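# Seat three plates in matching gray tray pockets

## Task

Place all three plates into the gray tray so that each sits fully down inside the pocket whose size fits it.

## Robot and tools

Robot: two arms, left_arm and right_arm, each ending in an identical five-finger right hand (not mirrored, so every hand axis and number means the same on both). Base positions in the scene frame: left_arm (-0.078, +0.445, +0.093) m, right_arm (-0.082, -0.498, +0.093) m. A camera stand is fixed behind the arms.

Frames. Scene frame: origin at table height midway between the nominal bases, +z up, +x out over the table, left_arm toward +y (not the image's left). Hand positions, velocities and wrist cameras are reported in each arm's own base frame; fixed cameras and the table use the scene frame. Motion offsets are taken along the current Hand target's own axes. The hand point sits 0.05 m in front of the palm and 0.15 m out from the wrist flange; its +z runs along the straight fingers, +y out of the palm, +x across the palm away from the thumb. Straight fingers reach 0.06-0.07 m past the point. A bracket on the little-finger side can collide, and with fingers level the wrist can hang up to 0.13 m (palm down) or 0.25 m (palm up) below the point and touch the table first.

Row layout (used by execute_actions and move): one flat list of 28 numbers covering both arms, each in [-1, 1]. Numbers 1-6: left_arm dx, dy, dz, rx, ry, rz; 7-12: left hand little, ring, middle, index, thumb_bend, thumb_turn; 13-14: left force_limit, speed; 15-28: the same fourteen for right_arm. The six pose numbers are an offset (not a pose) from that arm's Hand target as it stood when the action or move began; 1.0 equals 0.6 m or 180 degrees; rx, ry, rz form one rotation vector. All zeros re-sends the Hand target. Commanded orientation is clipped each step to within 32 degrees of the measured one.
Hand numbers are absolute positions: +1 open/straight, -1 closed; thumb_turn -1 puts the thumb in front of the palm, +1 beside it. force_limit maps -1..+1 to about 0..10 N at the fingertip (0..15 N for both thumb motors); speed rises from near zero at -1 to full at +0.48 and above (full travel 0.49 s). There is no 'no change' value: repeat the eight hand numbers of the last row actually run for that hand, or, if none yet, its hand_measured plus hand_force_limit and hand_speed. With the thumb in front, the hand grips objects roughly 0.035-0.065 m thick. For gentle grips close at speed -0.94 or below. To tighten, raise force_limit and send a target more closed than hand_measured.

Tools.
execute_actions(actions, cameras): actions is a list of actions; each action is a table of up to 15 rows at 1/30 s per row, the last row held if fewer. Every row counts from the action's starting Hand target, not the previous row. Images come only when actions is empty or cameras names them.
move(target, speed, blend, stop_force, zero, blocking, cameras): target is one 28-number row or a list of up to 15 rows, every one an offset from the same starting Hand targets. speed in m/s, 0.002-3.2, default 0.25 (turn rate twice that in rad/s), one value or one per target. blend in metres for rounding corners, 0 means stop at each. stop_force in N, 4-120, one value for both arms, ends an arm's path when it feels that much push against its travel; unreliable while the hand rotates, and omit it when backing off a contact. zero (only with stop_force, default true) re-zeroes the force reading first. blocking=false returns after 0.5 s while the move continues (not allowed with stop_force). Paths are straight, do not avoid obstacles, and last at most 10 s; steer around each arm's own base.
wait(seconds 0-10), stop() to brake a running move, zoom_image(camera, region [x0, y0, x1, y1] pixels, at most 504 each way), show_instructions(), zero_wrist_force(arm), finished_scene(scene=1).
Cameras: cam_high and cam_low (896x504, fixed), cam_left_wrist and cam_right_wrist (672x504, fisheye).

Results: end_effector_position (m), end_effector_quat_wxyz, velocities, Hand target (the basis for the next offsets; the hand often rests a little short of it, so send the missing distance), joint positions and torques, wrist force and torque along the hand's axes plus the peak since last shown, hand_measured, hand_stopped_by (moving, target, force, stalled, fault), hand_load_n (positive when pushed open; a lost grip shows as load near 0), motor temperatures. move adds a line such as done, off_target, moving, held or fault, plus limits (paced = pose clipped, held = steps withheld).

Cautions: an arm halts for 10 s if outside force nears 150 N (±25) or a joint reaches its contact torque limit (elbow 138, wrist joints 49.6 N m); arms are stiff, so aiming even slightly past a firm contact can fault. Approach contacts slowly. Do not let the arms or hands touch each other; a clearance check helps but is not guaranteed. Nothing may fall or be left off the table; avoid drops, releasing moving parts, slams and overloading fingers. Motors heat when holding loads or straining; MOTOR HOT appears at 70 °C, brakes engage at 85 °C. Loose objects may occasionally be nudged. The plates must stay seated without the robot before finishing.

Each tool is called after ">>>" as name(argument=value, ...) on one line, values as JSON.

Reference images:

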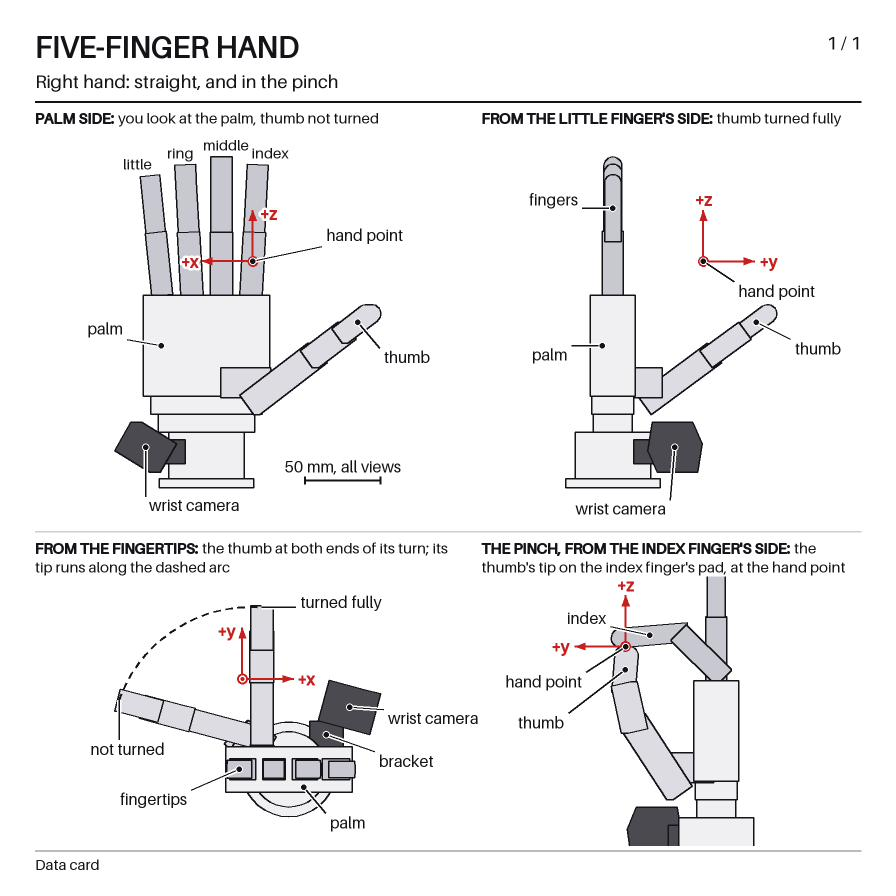

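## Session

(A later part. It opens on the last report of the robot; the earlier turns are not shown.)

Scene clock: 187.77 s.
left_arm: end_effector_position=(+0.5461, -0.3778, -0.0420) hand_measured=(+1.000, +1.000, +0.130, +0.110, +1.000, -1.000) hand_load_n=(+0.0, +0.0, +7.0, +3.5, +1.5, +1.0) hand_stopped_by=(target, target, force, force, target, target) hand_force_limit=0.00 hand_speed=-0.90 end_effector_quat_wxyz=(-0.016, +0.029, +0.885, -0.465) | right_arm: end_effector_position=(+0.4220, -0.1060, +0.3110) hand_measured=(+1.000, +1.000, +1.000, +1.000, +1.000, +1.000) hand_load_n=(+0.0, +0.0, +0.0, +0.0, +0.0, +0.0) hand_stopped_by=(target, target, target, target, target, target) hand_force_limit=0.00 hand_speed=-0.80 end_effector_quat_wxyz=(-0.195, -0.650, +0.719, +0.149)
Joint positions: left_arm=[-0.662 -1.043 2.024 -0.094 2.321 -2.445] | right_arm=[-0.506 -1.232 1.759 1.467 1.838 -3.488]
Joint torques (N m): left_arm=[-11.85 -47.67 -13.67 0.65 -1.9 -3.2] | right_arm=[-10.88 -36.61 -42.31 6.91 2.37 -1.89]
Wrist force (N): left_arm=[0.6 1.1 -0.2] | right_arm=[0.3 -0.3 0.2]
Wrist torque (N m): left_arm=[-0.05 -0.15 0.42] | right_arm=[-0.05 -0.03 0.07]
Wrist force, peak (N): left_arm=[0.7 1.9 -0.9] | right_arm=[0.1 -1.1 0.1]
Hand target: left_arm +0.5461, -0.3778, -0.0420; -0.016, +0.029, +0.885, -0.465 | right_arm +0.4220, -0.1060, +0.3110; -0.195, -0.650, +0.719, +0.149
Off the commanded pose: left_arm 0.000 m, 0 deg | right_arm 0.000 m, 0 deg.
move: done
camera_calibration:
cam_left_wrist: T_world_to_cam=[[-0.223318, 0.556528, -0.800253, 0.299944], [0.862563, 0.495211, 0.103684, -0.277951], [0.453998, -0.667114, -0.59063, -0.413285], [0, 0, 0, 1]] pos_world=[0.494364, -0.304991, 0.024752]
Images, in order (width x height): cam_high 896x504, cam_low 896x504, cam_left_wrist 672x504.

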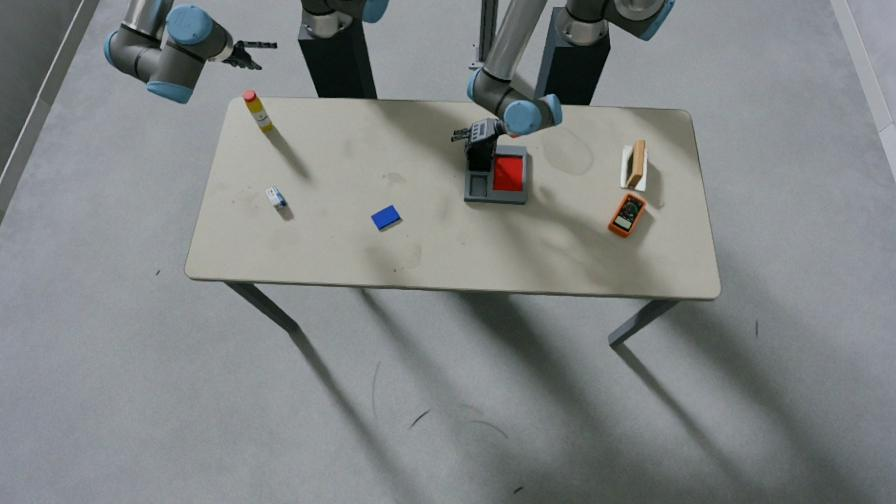

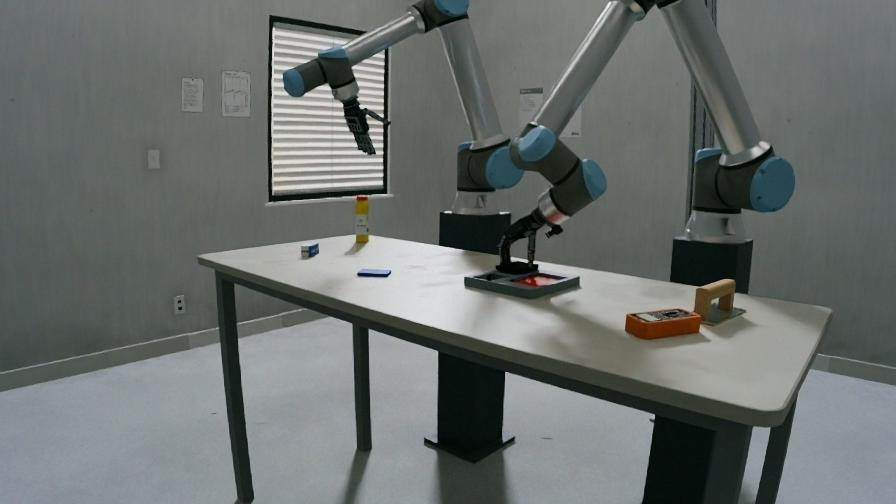

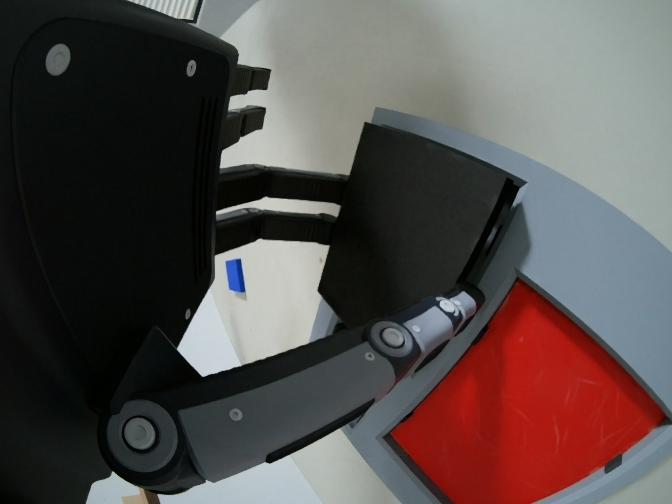

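>>> move(target=[0,0.007,0.0038,0,0,0,1,1,-0.15,-0.15,1,-1,0.0,-0.9,0,0,0,0,0,0,1,1,1,1,1,1,0,-0.8], speed=0.01, stop_force=4, cameras=["cam_left_wrist","cam_low"])

>>> zoom_image(camera="cam_low", region=[460, 250, 560, 300])

>>> zoom_image(camera="cam_left_wrist", region=[340, 80, 560, 300])

Scene clock: 193.43 s.
left_arm: end_effector_position=(+0.5462, -0.3774, -0.0464) hand_measured=(+1.000, +1.000, +0.130, +0.110, +1.000, -1.000) hand_load_n=(+0.0, +0.0, +7.0, +3.5, +2.0, +1.0) hand_stopped_by=(target, target, force, force, target, target) hand_force_limit=0.00 hand_speed=-0.90 end_effector_quat_wxyz=(-0.016, +0.029, +0.885, -0.465) | right_arm: end_effector_position=(+0.4220, -0.1060, +0.3110) hand_measured=(+1.000, +1.000, +1.000, +1.000, +1.000, +1.000) hand_load_n=(+0.0, +0.0, +0.0, +0.0, +0.0, +0.0) hand_stopped_by=(target, target, target, target, target, target) hand_force_limit=0.00 hand_speed=-0.80 end_effector_quat_wxyz=(-0.195, -0.650, +0.719, +0.149)
Joint positions: left_arm=[-0.661 -1.036 2.025 -0.1 2.322 -2.444] | right_arm=[-0.506 -1.232 1.759 1.467 1.838 -3.488]
Joint torques (N m): left_arm=[-6.42 -83.99 -17.41 4.23 -2.49 -0.58] | right_arm=[-11.23 -37.65 -41.99 7.06 2.31 -1.53]
Wrist force (N): left_arm=[1.2 -2.4 -2.8] | right_arm=[0.3 -0.7 0.1]
Wrist torque (N m): left_arm=[0.11 -0.15 0.30] | right_arm=[-0.11 -0.02 0.05]
Wrist force, peak (N): left_arm=[1.1 -5.5 -5.5] | right_arm=[0.5 -1.1 0.2]
Hand target: left_arm +0.5462, -0.3774, -0.0463; -0.016, +0.029, +0.885, -0.465 | right_arm +0.4220, -0.1060, +0.3110; -0.195, -0.650, +0.719, +0.149
Off the commanded pose: left_arm 0.000 m, 0 deg | right_arm 0.000 m, 0 deg.
move: contact (left_arm)
camera_calibration:
cam_left_wrist: T_world_to_cam=[[-0.223318, 0.556528, -0.800253, 0.296225], [0.862563, 0.495211, 0.103684, -0.277753], [0.453998, -0.667114, -0.59063, -0.415491], [0, 0, 0, 1]] pos_world=[0.494364, -0.304491, 0.020452]
Images, in order (width x height): cam_low 896x504, cam_left_wrist 672x504.

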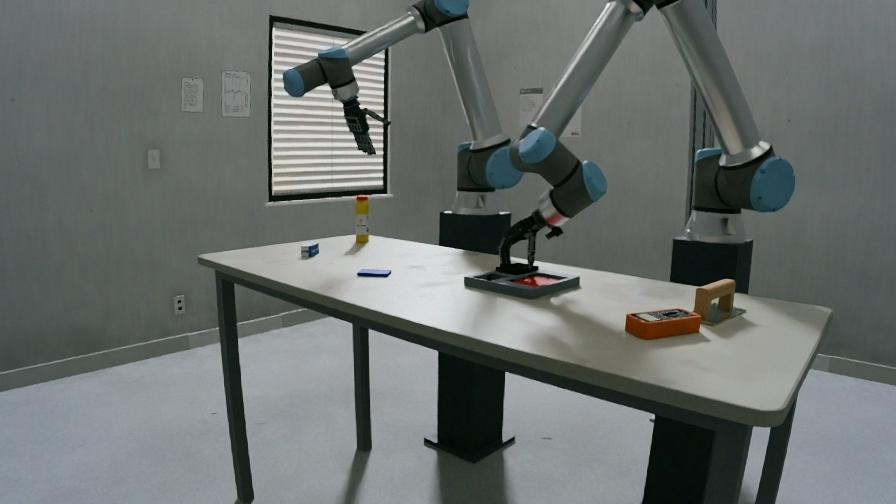

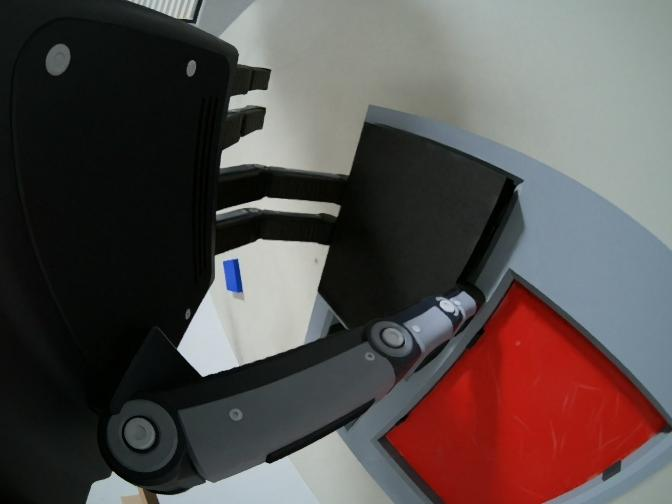

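Scaled by 5.040 from the camera's 896x504 image, which has a finer 1280x720 frame.

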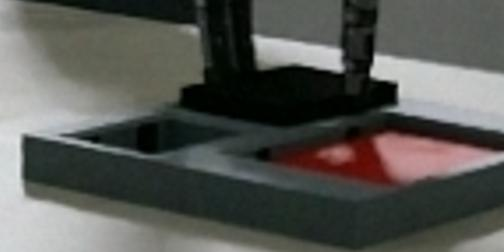

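Scaled by 2.291 from the camera's 672x504 image, which has a finer 960x720 frame.

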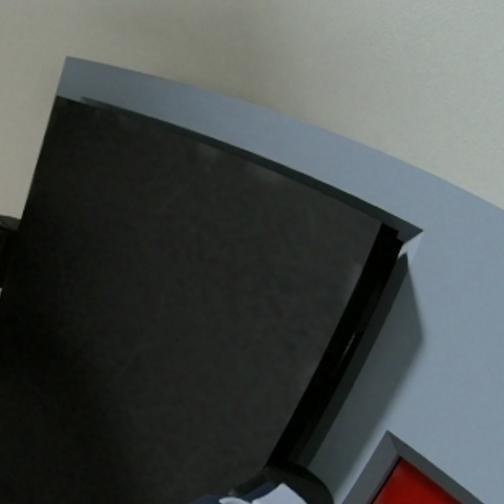

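>>> move(target=[0,0,0,0,0,0,1,1,0.5,0.5,1,-1,0.0,-0.8,0,0,0,0,0,0,1,1,1,1,1,1,0,-0.8], speed=0.01, cameras=["cam_left_wrist","cam_high"])

>>> zoom_image(camera="cam_left_wrist", region=[280, 80, 560, 360])

Scene clock: 196.23 s.
left_arm: end_effector_position=(+0.5462, -0.3774, -0.0463) hand_measured=(+1.000, +1.000, +0.500, +0.500, +1.000, -1.000) hand_load_n=(+0.0, +0.0, +0.0, -0.5, +0.0, +0.0) hand_stopped_by=(target, target, target, target, target, target) hand_force_limit=0.00 hand_speed=-0.80 end_effector_quat_wxyz=(-0.016, +0.029, +0.885, -0.465) | right_arm: end_effector_position=(+0.4220, -0.1060, +0.3110) hand_measured=(+1.000, +1.000, +1.000, +1.000, +1.000, +1.000) hand_load_n=(+0.0, +0.0, +0.0, +0.0, +0.0, +0.0) hand_stopped_by=(target, target, target, target, target, target) hand_force_limit=0.00 hand_speed=-0.80 end_effector_quat_wxyz=(-0.195, -0.650, +0.719, +0.149)
Joint positions: left_arm=[-0.661 -1.036 2.025 -0.1 2.322 -2.444] | right_arm=[-0.506 -1.232 1.759 1.467 1.838 -3.488]
Joint torques (N m): left_arm=[-9.79 -81.61 -28.89 3.25 -0.41 -1.93] | right_arm=[-11.3 -37.61 -42.6 7.14 2.35 -1.51]
Wrist force (N): left_arm=[1.0 1.1 -0.7] | right_arm=[0.3 -0.2 -0.2]
Wrist torque (N m): left_arm=[0.02 -0.21 0.39] | right_arm=[-0.03 -0.02 0.06]
Wrist force, peak (N): left_arm=[0.9 -2.3 -6.6] | right_arm=[0.3 -0.9 -0.3]
Hand target: left_arm +0.5462, -0.3774, -0.0463; -0.016, +0.029, +0.885, -0.465 | right_arm +0.4220, -0.1060, +0.3110; -0.195, -0.650, +0.719, +0.149
Off the commanded pose: left_arm 0.000 m, 0 deg | right_arm 0.000 m, 0 deg.
move: done
camera_calibration:
cam_left_wrist: T_world_to_cam=[[-0.223249, 0.556569, -0.800245, 0.296203], [0.862581, 0.495167, 0.103748, -0.277777], [0.453998, -0.667114, -0.590631, -0.415491], [0, 0, 0, 1]] pos_world=[0.494364, -0.304491, 0.0204521]
Images, in order (width x height): cam_high 896x504, cam_left_wrist 672x504.

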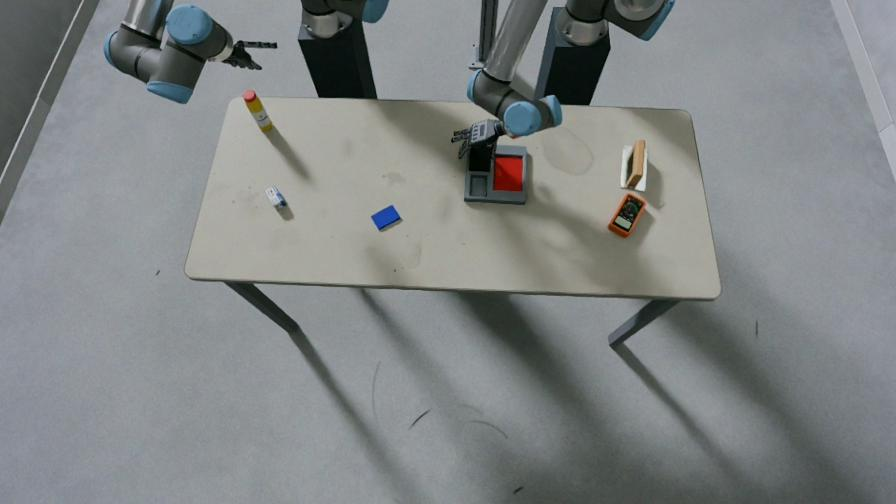

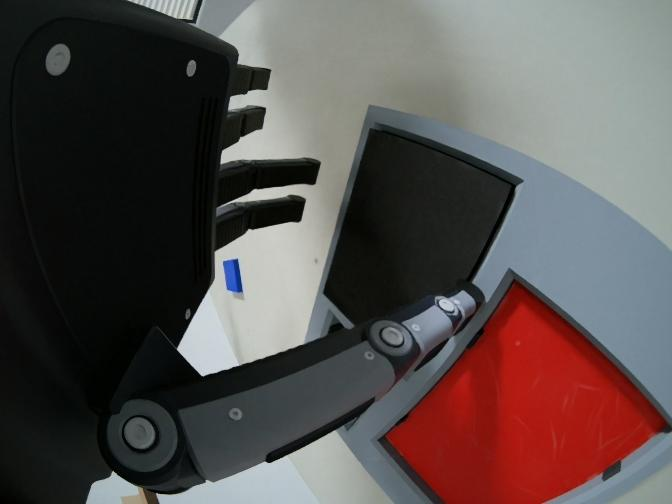

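Scaled by 1.800 from the camera's 672x504 image, which has a finer 960x720 frame.

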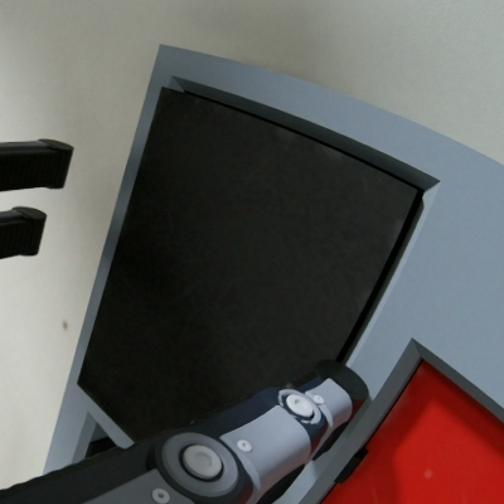

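>>> move(target=[0,-0.0824,-0.0566,0,0,0,1,1,1,1,1,-1,0.0,-0.5,0,0,0,0,0,0,1,1,1,1,1,1,0,-0.8], speed=0.15, cameras=["cam_left_wrist","cam_high","cam_low"])

>>> zoom_image(camera="cam_left_wrist", region=[320, 80, 600, 360])

>>> zoom_image(camera="cam_high", region=[455, 135, 535, 215])

>>> zoom_image(camera="cam_low", region=[460, 250, 560, 300])

Scene clock: 198.77 s.
left_arm: end_effector_position=(+0.5462, -0.3775, +0.0136) hand_measured=(+1.000, +1.000, +1.000, +1.000, +1.000, -1.000) hand_load_n=(+0.0, +0.0, +0.0, +0.0, +0.0, +0.0) hand_stopped_by=(target, target, target, target, target, target) hand_force_limit=0.00 hand_speed=-0.50 end_effector_quat_wxyz=(-0.016, +0.029, +0.885, -0.465) | right_arm: end_effector_position=(+0.4220, -0.1060, +0.3110) hand_measured=(+1.000, +1.000, +1.000, +1.000, +1.000, +1.000) hand_load_n=(+0.0, +0.5, +0.0, +0.0, +0.0, +0.0) hand_stopped_by=(target, target, target, target, target, target) hand_force_limit=0.00 hand_speed=-0.80 end_effector_quat_wxyz=(-0.195, -0.650, +0.719, +0.149)
Joint positions: left_arm=[-0.661 -1.124 2.01 0.002 2.322 -2.444] | right_arm=[-0.506 -1.232 1.759 1.467 1.838 -3.488]
Joint torques (N m): left_arm=[-9.16 -85.36 -33.99 4.48 -1.41 2.63] | right_arm=[-11.12 -37.66 -41.89 7.04 2.47 -1.55]
Wrist force (N): left_arm=[1.1 1.0 -0.6] | right_arm=[0.1 -0.8 0.5]
Wrist torque (N m): left_arm=[0.00 -0.24 0.44] | right_arm=[-0.15 -0.01 0.04]
Wrist force, peak (N): left_arm=[1.2 1.9 0.0] | right_arm=[0.1 -1.0 0.4]
Hand target: left_arm +0.5462, -0.3775, +0.0136; -0.016, +0.029, +0.885, -0.465 | right_arm +0.4220, -0.1060, +0.3110; -0.195, -0.650, +0.719, +0.149
Off the commanded pose: left_arm 0.000 m, 0 deg | right_arm 0.000 m, 0 deg.
move: done
camera_calibration:
cam_left_wrist: T_world_to_cam=[[-0.223328, 0.556543, -0.80024, 0.344247], [0.862602, 0.495154, 0.103633, -0.284033], [0.453919, -0.667145, -0.590657, -0.380193], [0, 0, 0, 1]] pos_world=[0.494464, -0.304591, 0.0803519]
Images, in order (width x height): cam_high 896x504, cam_low 896x504, cam_left_wrist 672x504.

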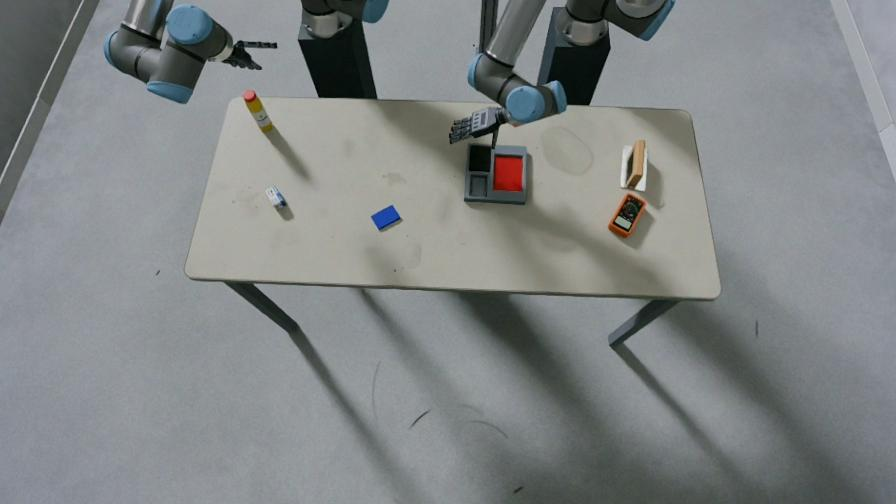

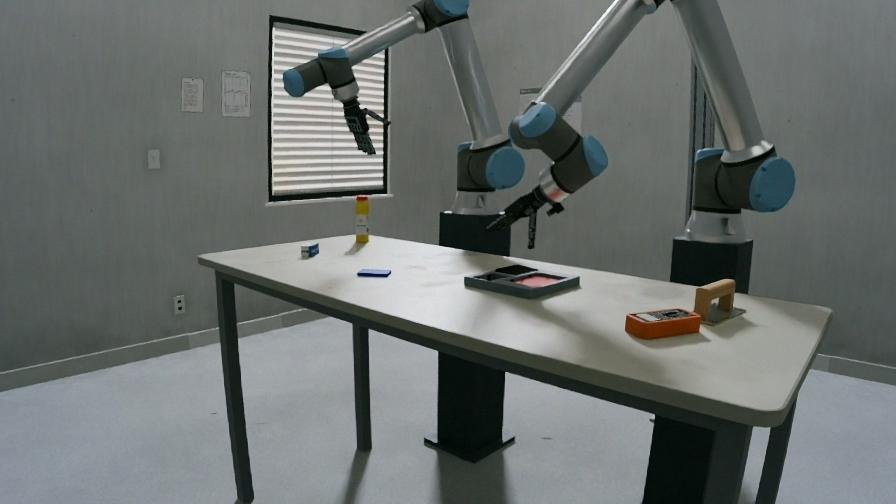

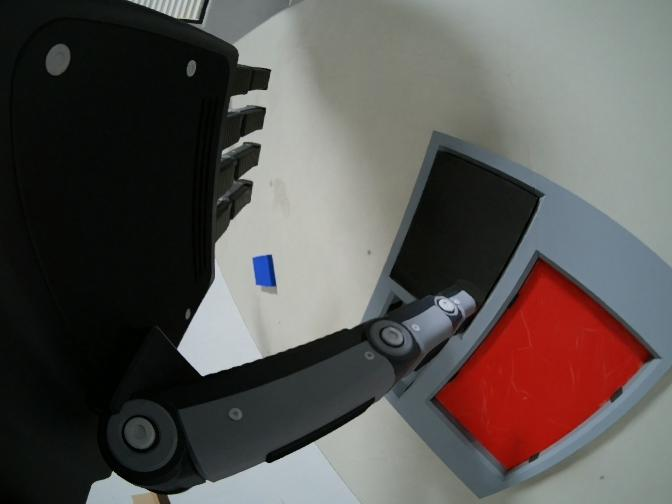

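Scaled by 1.800 from the camera's 672x504 image, which has a finer 960x720 frame.

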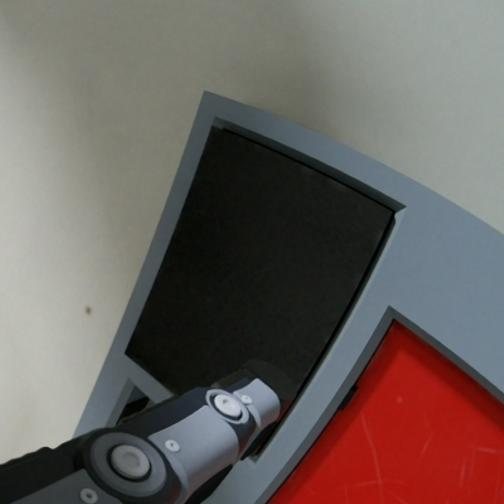

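Scaled by 6.300 from the camera's 896x504 image, which has a finer 1280x720 frame.

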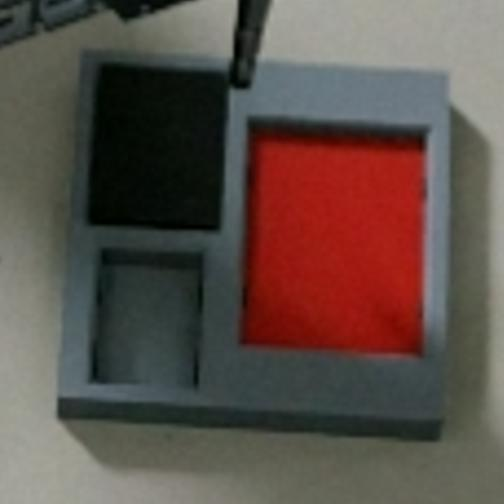

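Scaled by 5.040 from the camera's 896x504 image, which has a finer 1280x720 frame.

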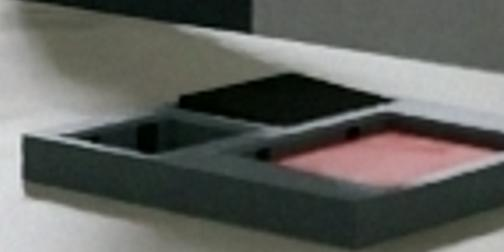

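>>> move(target=[-0.0118,0.0105,0.1278,0,0,0,1,1,1,1,1,-1,0.0,-0.5,0,0,0,0,0,0,1,1,1,1,1,1,0,-0.8], speed=0.15)

>>> move(target=[0,0.0206,0.0142,0,0,0,1,1,1,1,1,-1,0.0,-0.5,0,0,0,0,0,0,1,1,1,1,1,1,0,-0.8], speed=0.01, stop_force=6, cameras=["cam_left_wrist"])

>>> zoom_image(camera="cam_left_wrist", region=[280, 30, 660, 410])

Scene clock: 203.83 s.
left_arm: end_effector_position=(+0.5493, -0.4373, -0.0350) hand_measured=(+1.000, +1.000, +1.000, +1.000, +1.000, -1.000) hand_load_n=(+0.0, +0.0, +0.0, +0.0, +0.0, +0.0) hand_stopped_by=(target, target, target, target, target, target) hand_force_limit=0.00 hand_speed=-0.50 end_effector_quat_wxyz=(-0.016, +0.029, +0.885, -0.465) | right_arm: end_effector_position=(+0.4220, -0.1060, +0.3110) hand_measured=(+1.000, +1.000, +1.000, +1.000, +1.000, +1.000) hand_load_n=(+0.0, +0.0, +0.0, +0.0, +0.0, +0.0) hand_stopped_by=(target, target, target, target, target, target) hand_force_limit=0.00 hand_speed=-0.80 end_effector_quat_wxyz=(-0.195, -0.650, +0.719, +0.149)
Joint positions: left_arm=[-0.741 -1.037 1.976 -0.105 2.27 -2.525] | right_arm=[-0.506 -1.232 1.759 1.467 1.838 -3.488]
Joint torques (N m): left_arm=[-10.93 -49.1 -32.32 0.6 -1.91 -3.03] | right_arm=[-11.75 -37.98 -41.98 6.83 2.25 -1.41]
Wrist force (N): left_arm=[0.5 0.5 -1.0] | right_arm=[0.0 -0.9 0.3]
Wrist torque (N m): left_arm=[-0.05 -0.13 0.40] | right_arm=[-0.16 0.01 0.02]
Wrist force, peak (N): left_arm=[1.1 0.6 -2.3] | right_arm=[0.3 -0.7 0.7]
Hand target: left_arm +0.5493, -0.4374, -0.0351; -0.016, +0.029, +0.885, -0.465 | right_arm +0.4220, -0.1060, +0.3110; -0.195, -0.650, +0.719, +0.149
Off the commanded pose: left_arm 0.000 m, 0 deg | right_arm 0.000 m, 0 deg.
move: done

Scene clock: 206.13 s.
left_arm: end_effector_position=(+0.5493, -0.4374, -0.0501) hand_measured=(+1.000, +1.000, +1.000, +1.000, +1.000, -1.000) hand_load_n=(+0.0, +0.0, -0.5, +0.0, -0.5, -0.5) hand_stopped_by=(target, target, target, target, target, target) hand_force_limit=0.00 hand_speed=-0.50 end_effector_quat_wxyz=(-0.016, +0.029, +0.885, -0.465) | right_arm: end_effector_position=(+0.4220, -0.1060, +0.3110) hand_measured=(+1.000, +1.000, +1.000, +1.000, +1.000, +1.000) hand_load_n=(+0.0, +0.0, +0.0, -0.5, +0.0, +0.0) hand_stopped_by=(target, target, target, target, target, target) hand_force_limit=0.00 hand_speed=-0.80 end_effector_quat_wxyz=(-0.195, -0.650, +0.719, +0.149)
Joint positions: left_arm=[-0.741 -1.015 1.979 -0.13 2.27 -2.525] | right_arm=[-0.506 -1.232 1.759 1.467 1.838 -3.488]
Joint torques (N m): left_arm=[-10.68 -48.18 -13.18 0.56 -2.29 -3.23] | right_arm=[-12.25 -38.2 -42.76 7.41 2.32 -1.5]
Wrist force (N): left_arm=[0.7 -0.7 -1.1] | right_arm=[0.6 -0.3 -0.1]
Wrist torque (N m): left_arm=[-0.11 -0.16 0.41] | right_arm=[-0.04 -0.06 0.08]
Wrist force, peak (N): left_arm=[0.8 -0.9 -1.6] | right_arm=[0.0 -0.8 0.5]
Hand target: left_arm +0.5493, -0.4374, -0.0501; -0.016, +0.029, +0.885, -0.465 | right_arm +0.4220, -0.1060, +0.3110; -0.195, -0.650, +0.719, +0.149
Off the commanded pose: left_arm 0.000 m, 0 deg | right_arm 0.000 m, 0 deg.
move: done
camera_calibration:
cam_left_wrist: T_world_to_cam=[[-0.223318, 0.556528, -0.800253, 0.327348], [0.862563, 0.495211, 0.103684, -0.250331], [0.453998, -0.667114, -0.59063, -0.459111], [0, 0, 0, 1]] pos_world=[0.497464, -0.364491, 0.016752]
Images, in order (width x height): cam_left_wrist 672x504.

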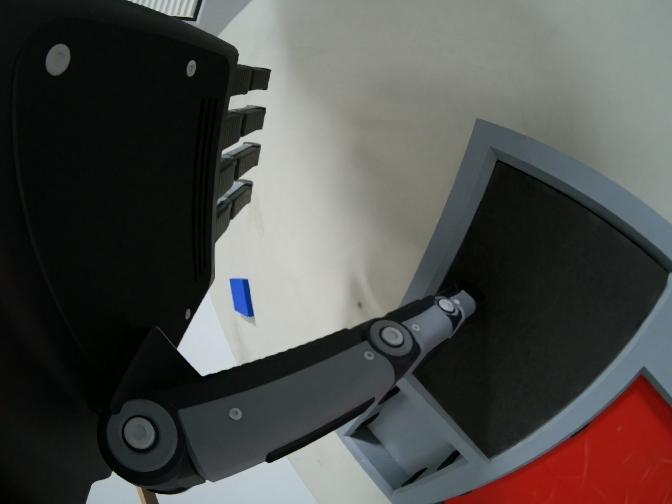

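Scaled by 1.326 from the camera's 672x504 image, which has a finer 960x720 frame.

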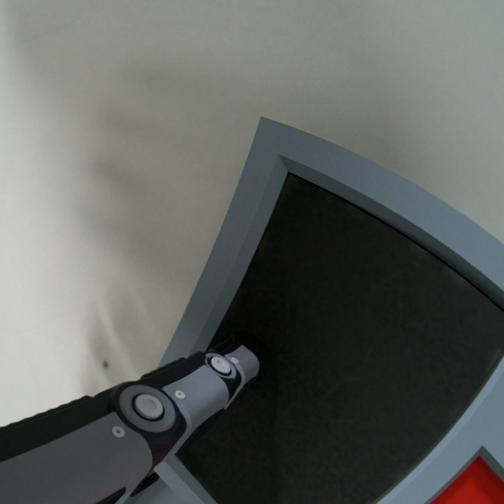

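>>> move(target=[0,0.0206,0.0142,0,0,0,1,1,1,1,1,-1,0.0,-0.5,0,0,0,0,0,0,1,1,1,1,1,1,0,-0.8], speed=0.01, stop_force=12, cameras=["cam_left_wrist"])

>>> zoom_image(camera="cam_left_wrist", region=[280, 30, 660, 410])

Scene clock: 209.23 s.
left_arm: end_effector_position=(+0.5492, -0.4374, -0.0585) hand_measured=(+1.000, +1.000, +1.000, +1.000, +1.000, -1.000) hand_load_n=(+0.0, +0.0, +0.0, +0.0, +0.5, -0.5) hand_stopped_by=(target, target, target, target, target, target) hand_force_limit=0.00 hand_speed=-0.50 end_effector_quat_wxyz=(-0.016, +0.029, +0.885, -0.465) | right_arm: end_effector_position=(+0.4220, -0.1060, +0.3110) hand_measured=(+1.000, +1.000, +1.000, +1.000, +1.000, +1.000) hand_load_n=(+0.0, +0.0, +0.0, +0.0, +0.0, +0.0) hand_stopped_by=(target, target, target, target, target, target) hand_force_limit=0.00 hand_speed=-0.80 end_effector_quat_wxyz=(-0.195, -0.650, +0.719, +0.149)
Joint positions: left_arm=[-0.741 -1.002 1.98 -0.143 2.27 -2.525] | right_arm=[-0.506 -1.232 1.759 1.467 1.838 -3.488]
Joint torques (N m): left_arm=[-11.62 -81.55 -24.4 3.76 -2.14 -2.87] | right_arm=[-10.43 -37.83 -42.58 7.22 2.07 -1.19]
Wrist force (N): left_arm=[0.7 -9.5 -10.6] | right_arm=[-0.1 -0.7 0.3]
Wrist torque (N m): left_arm=[-0.83 -0.07 0.32] | right_arm=[-0.12 0.03 0.02]
Wrist force, peak (N): left_arm=[0.7 -15.8 -15.5] | right_arm=[0.6 -0.9 0.4]
Hand target: left_arm +0.5493, -0.4374, -0.0585; -0.016, +0.029, +0.885, -0.465 (not the last commanded pose) | right_arm +0.4220, -0.1060, +0.3110; -0.195, -0.650, +0.719, +0.149
Off the commanded pose: left_arm 0.007 m, 0 deg | right_arm 0.000 m, 0 deg.
move: contact (left_arm)
camera_calibration:
cam_left_wrist: T_world_to_cam=[[-0.22328, 0.556571, -0.800234, 0.320543], [0.862614, 0.495123, 0.103678, -0.249507], [0.453919, -0.667144, -0.590657, -0.464103], [0, 0, 0, 1]] pos_world=[0.497464, -0.364491, 0.00825193]
Images, in order (width x height): cam_left_wrist 672x504.

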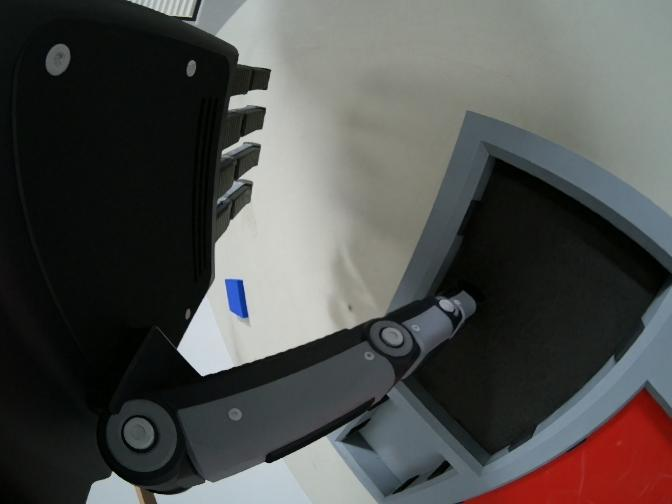

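Scaled by 1.326 from the camera's 672x504 image, which has a finer 960x720 frame.

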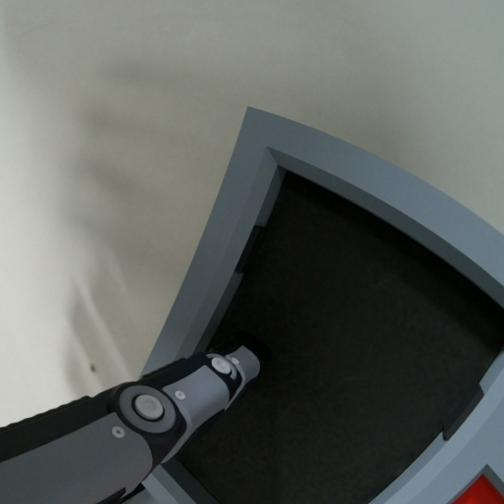

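>>> move(target=[[0,-0.1373,-0.0944,0,0,0,1,1,1,1,1,-1,0.0,-0.5,0,0,0,0,0,0,1,1,1,1,1,-1,0,0.3],[0.126,-0.0645,-0.8185,0,0,0,1,1,1,1,1,-1,0.0,-0.5,-0.7027,-0.6747,0.0472,0.4477,-0.0779,-0.2081,1,1,1,1,1,-1,0,0.3]], speed=0.3, cameras=["all"])

>>> zoom_image(camera="cam_high", region=[455, 135, 535, 215])

Scene clock: 221.23 s.
left_arm: end_effector_position=(+0.4994, -0.0508, +0.2520) hand_measured=(+1.000, +1.000, +1.000, +1.000, +1.000, -1.000) hand_load_n=(+0.0, +0.0, +0.0, +0.0, +0.0, +0.0) hand_stopped_by=(target, target, target, target, target, target) hand_force_limit=0.00 hand_speed=-0.50 end_effector_quat_wxyz=(-0.016, +0.029, +0.885, -0.465) | right_arm: end_effector_position=(+0.7970, +0.2665, +0.0599) hand_measured=(+1.000, +1.000, +1.000, +1.000, +1.000, -1.000) hand_load_n=(+0.0, +0.0, +0.0, +0.0, +0.0, +0.0) hand_stopped_by=(target, target, target, target, target, target) hand_force_limit=0.00 hand_speed=0.30 end_effector_quat_wxyz=(-0.397, +0.778, -0.434, +0.221)
Joint positions: left_arm=[-0.079 -1.374 1.982 0.946 2.538 -1.593] | right_arm=[-0.044 -1.076 1.767 0.031 1.098 -3.522]
Joint torques (N m): left_arm=[10.06 -30.25 -40.09 6.29 3.96 2.64] | right_arm=[10.72 -47.29 -23.33 -1.44 -2.87 2.25]
Wrist force (N): left_arm=[1.2 0.9 -0.6] | right_arm=[0.1 1.0 -1.0]
Wrist torque (N m): left_arm=[-0.02 -0.26 0.28] | right_arm=[-0.20 -0.03 -0.40]
Wrist force, peak (N): left_arm=[0.8 -9.6 -10.9] | right_arm=[0.3 1.6 -1.3]
Hand target: left_arm +0.4994, -0.0508, +0.2520; -0.016, +0.029, +0.885, -0.465 | right_arm +0.7970, +0.2665, +0.0599; -0.397, +0.778, -0.434, +0.221
Off the commanded pose: left_arm 0.000 m, 0 deg | right_arm 0.000 m, 0 deg.
move: done
camera_calibration:
cam_left_wrist: T_world_to_cam=[[-0.223212, 0.556515, -0.800292, 0.342715], [0.862576, 0.495174, 0.103755, -0.430164], [0.454025, -0.667153, -0.590566, -0.000256781], [0, 0, 0, 1]] pos_world=[0.447664, 0.0221086, 0.318752]
cam_right_wrist: T_world_to_cam=[[-0.341307, -0.526656, -0.778552, 0.455658], [-0.890176, 0.447074, 0.0878165, 0.587229], [0.301821, 0.723021, -0.621406, -0.282049], [0, 0, 0, 1]] pos_world=[0.763385, 0.181368, 0.127919]

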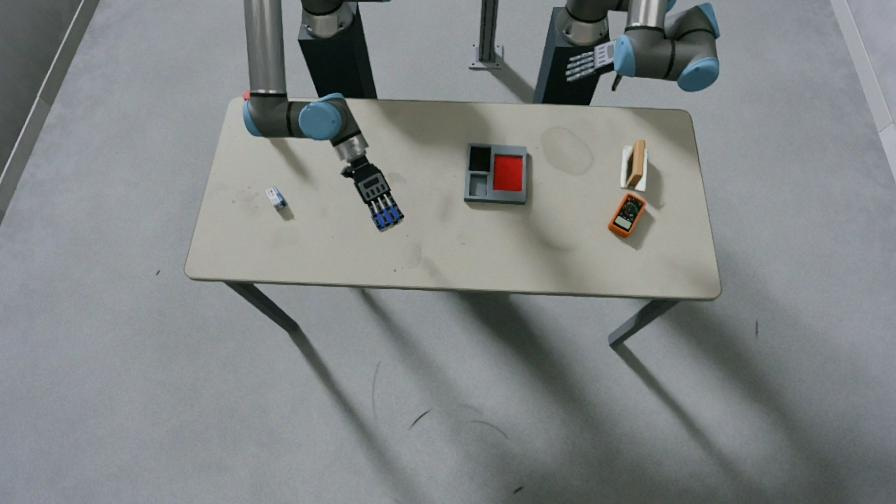

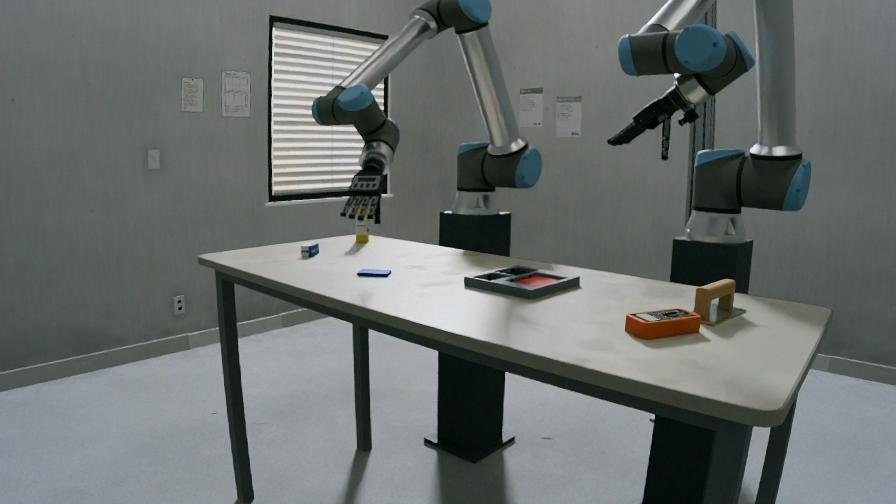

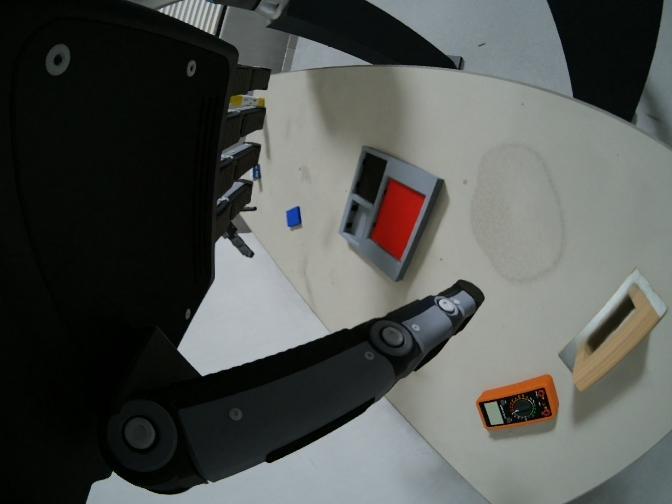

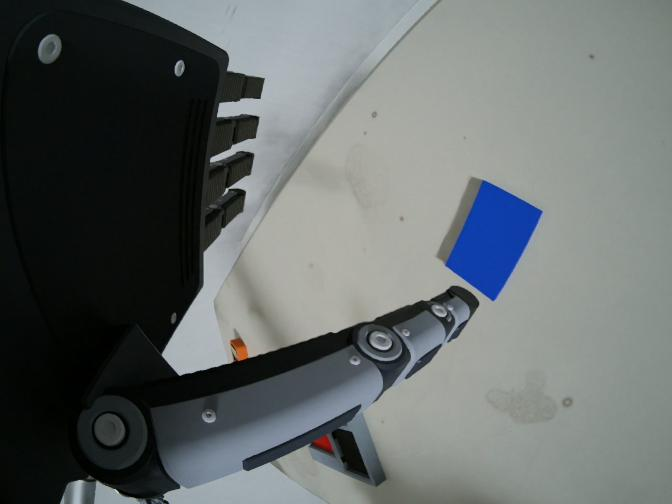

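Scaled by 6.300 from the camera's 896x504 image, which has a finer 1280x720 frame.

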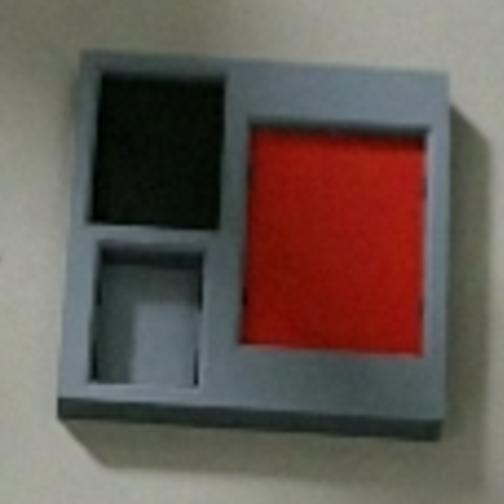

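>>> move(target=[0,0,0,0,0,0,1,1,1,1,1,-1,0.0,-0.5,0.0077,0.174,0.0948,0,-0.01124,-0.00817,1,1,1,1,1,-1,0,0.3], speed=0.12, cameras=["cam_right_wrist","cam_low","cam_high"])

>>> zoom_image(camera="cam_low", region=[330, 200, 450, 300])

>>> zoom_image(camera="cam_high", region=[340, 150, 440, 250])

Scene clock: 226.23 s.
left_arm: end_effector_position=(+0.4994, -0.0508, +0.2520) hand_measured=(+1.000, +1.000, +1.000, +1.000, +1.000, -1.000) hand_load_n=(+0.0, +0.0, +0.0, +0.0, +0.0, +0.0) hand_stopped_by=(target, target, target, target, target, target) hand_force_limit=0.00 hand_speed=-0.50 end_effector_quat_wxyz=(-0.016, +0.029, +0.885, -0.465) | right_arm: end_effector_position=(+0.7864, +0.2545, -0.0579) hand_measured=(+1.000, +1.000, +1.000, +1.000, +1.000, -1.000) hand_load_n=(+0.0, +0.0, -0.5, +0.0, -0.5, +0.0) hand_stopped_by=(target, target, target, target, target, target) hand_force_limit=0.00 hand_speed=0.30 end_effector_quat_wxyz=(-0.401, +0.788, -0.417, +0.212)
Joint positions: left_arm=[-0.079 -1.374 1.982 0.946 2.538 -1.592] | right_arm=[-0.072 -0.942 1.821 -0.132 1.045 -3.577]
Joint torques (N m): left_arm=[11.19 -31.05 -40.2 6.1 4.15 2.86] | right_arm=[-11.1 -46.18 -11.25 -1.53 -3.2 -1.93]
Wrist force (N): left_arm=[1.0 1.0 -0.4] | right_arm=[0.2 1.6 -1.4]
Wrist torque (N m): left_arm=[-0.03 -0.24 0.28] | right_arm=[-0.15 -0.02 -0.04]
Wrist force, peak (N): left_arm=[1.0 1.6 -0.8] | right_arm=[0.7 1.8 -1.5]
Hand target: left_arm +0.4994, -0.0508, +0.2520; -0.016, +0.029, +0.885, -0.465 | right_arm +0.7864, +0.2545, -0.0580; -0.401, +0.788, -0.417, +0.212
Off the commanded pose: left_arm 0.000 m, 0 deg | right_arm 0.000 m, 0 deg.
move: done
camera_calibration:
cam_right_wrist: T_world_to_cam=[[-0.317923, -0.541028, -0.778598, 0.339297], [-0.908835, 0.40783, 0.0877113, 0.618079], [0.270081, 0.735502, -0.621363, -0.321624], [0, 0, 0, 1]] pos_world=[0.756467, 0.168053, 0.0101182]
Images, in order (width x height): cam_high 896x504, cam_low 896x504, cam_right_wrist 672x504.

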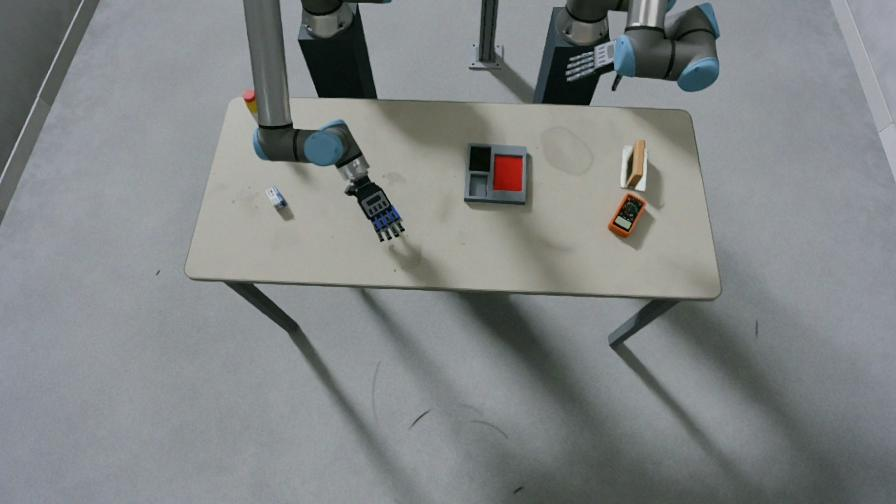

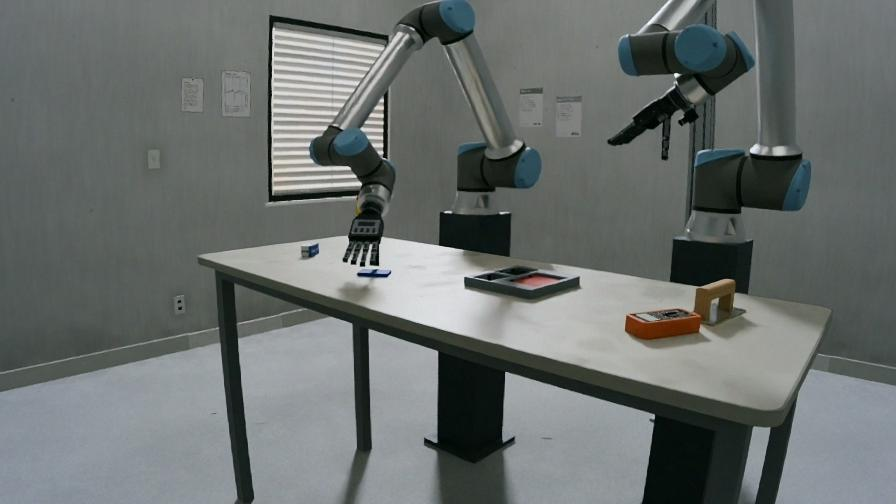

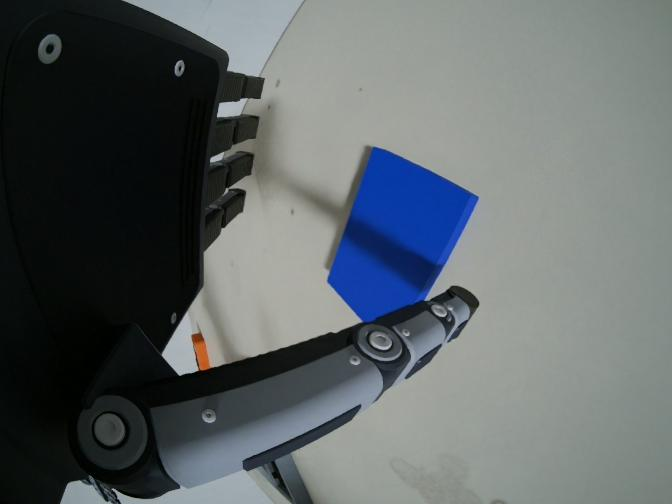

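Scaled by 4.200 from the camera's 896x504 image, which has a finer 1280x720 frame.

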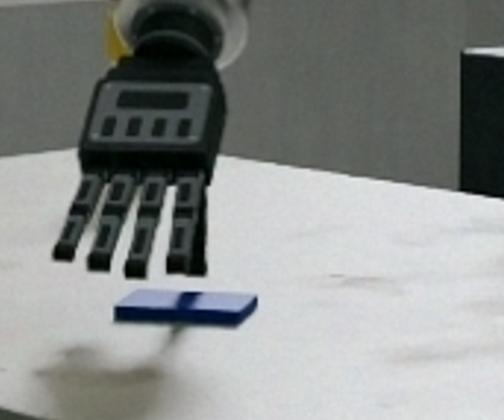

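Scaled by 5.040 from the camera's 896x504 image, which has a finer 1280x720 frame.

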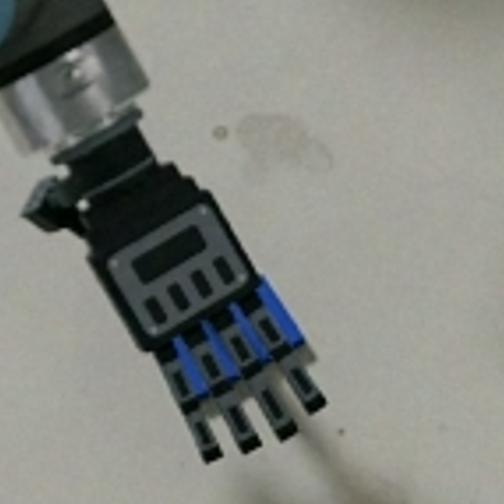

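>>> move(target=[0,0,0,0,0,0,1,1,1,1,1,-1,0.0,-0.5,0,0.0243,0.0176,0,0,0,1,1,1,1,1,-1,0,0.3], speed=0.01, stop_force=4, cameras=["cam_right_wrist","cam_low"])

Scene clock: 230.67 s.
left_arm: end_effector_position=(+0.4994, -0.0508, +0.2520) hand_measured=(+1.000, +1.000, +1.000, +1.000, +1.000, -1.000) hand_load_n=(+0.0, +0.0, +0.0, +0.0, +0.0, +0.0) hand_stopped_by=(target, target, target, target, target, target) hand_force_limit=0.00 hand_speed=-0.50 end_effector_quat_wxyz=(-0.016, +0.029, +0.885, -0.465) | right_arm: end_effector_position=(+0.7863, +0.2545, -0.0717) hand_measured=(+1.000, +1.000, +1.000, +1.000, +1.000, -1.000) hand_load_n=(+0.0, +0.0, +0.0, +0.0, +0.0, -0.5) hand_stopped_by=(target, target, target, target, target, target) hand_force_limit=0.00 hand_speed=0.30 end_effector_quat_wxyz=(-0.401, +0.788, -0.417, +0.212)
Joint positions: left_arm=[-0.079 -1.374 1.982 0.946 2.538 -1.592] | right_arm=[-0.072 -0.924 1.823 -0.152 1.045 -3.577]
Joint torques (N m): left_arm=[11.11 -29.06 -40.62 5.92 3.85 2.88] | right_arm=[-9.91 -82.71 -20.08 4.04 1.56 -1.82]
Wrist force (N): left_arm=[1.0 1.3 -0.5] | right_arm=[0.2 -0.8 -3.0]
Wrist torque (N m): left_arm=[0.02 -0.23 0.28] | right_arm=[-0.33 -0.02 -0.08]
Wrist force, peak (N): left_arm=[0.7 1.5 -0.9] | right_arm=[-0.7 -7.8 -8.2]
Hand target: left_arm +0.4994, -0.0508, +0.2520; -0.016, +0.029, +0.885, -0.465 | right_arm +0.7864, +0.2545, -0.0717; -0.401, +0.788, -0.417, +0.212 (not the last commanded pose)
Off the commanded pose: left_arm 0.000 m, 0 deg | right_arm 0.004 m, 0 deg.
move: contact (right_arm)
camera_calibration:
cam_right_wrist: T_world_to_cam=[[-0.317931, -0.541051, -0.778578, 0.328509], [-0.90886, 0.407763, 0.0877675, 0.61936], [0.269989, 0.735522, -0.62138, -0.330058], [0, 0, 0, 1]] pos_world=[0.756467, 0.167953, -0.00368165]
Images, in order (width x height): cam_low 896x504, cam_right_wrist 672x504.

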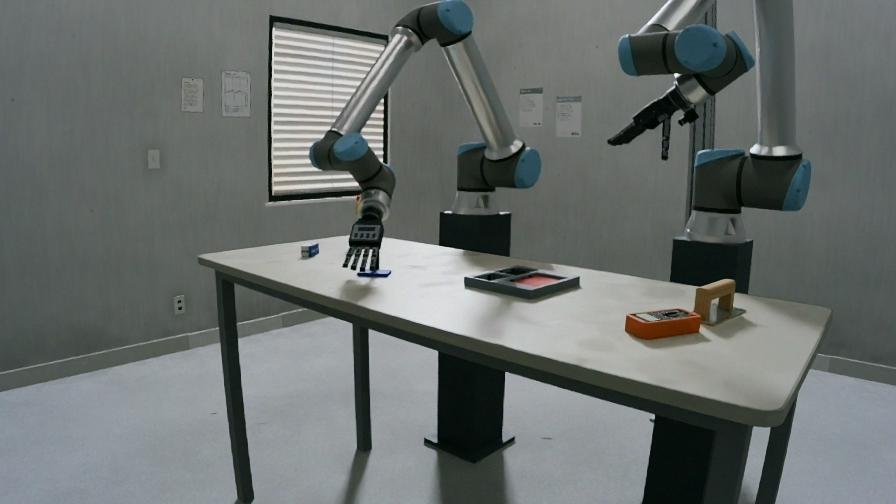

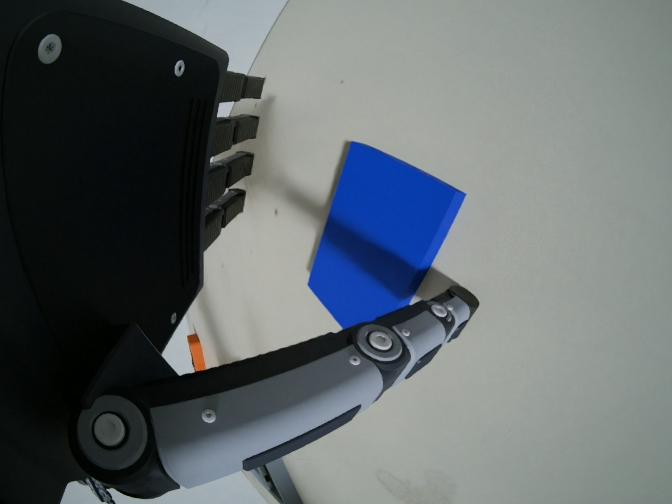

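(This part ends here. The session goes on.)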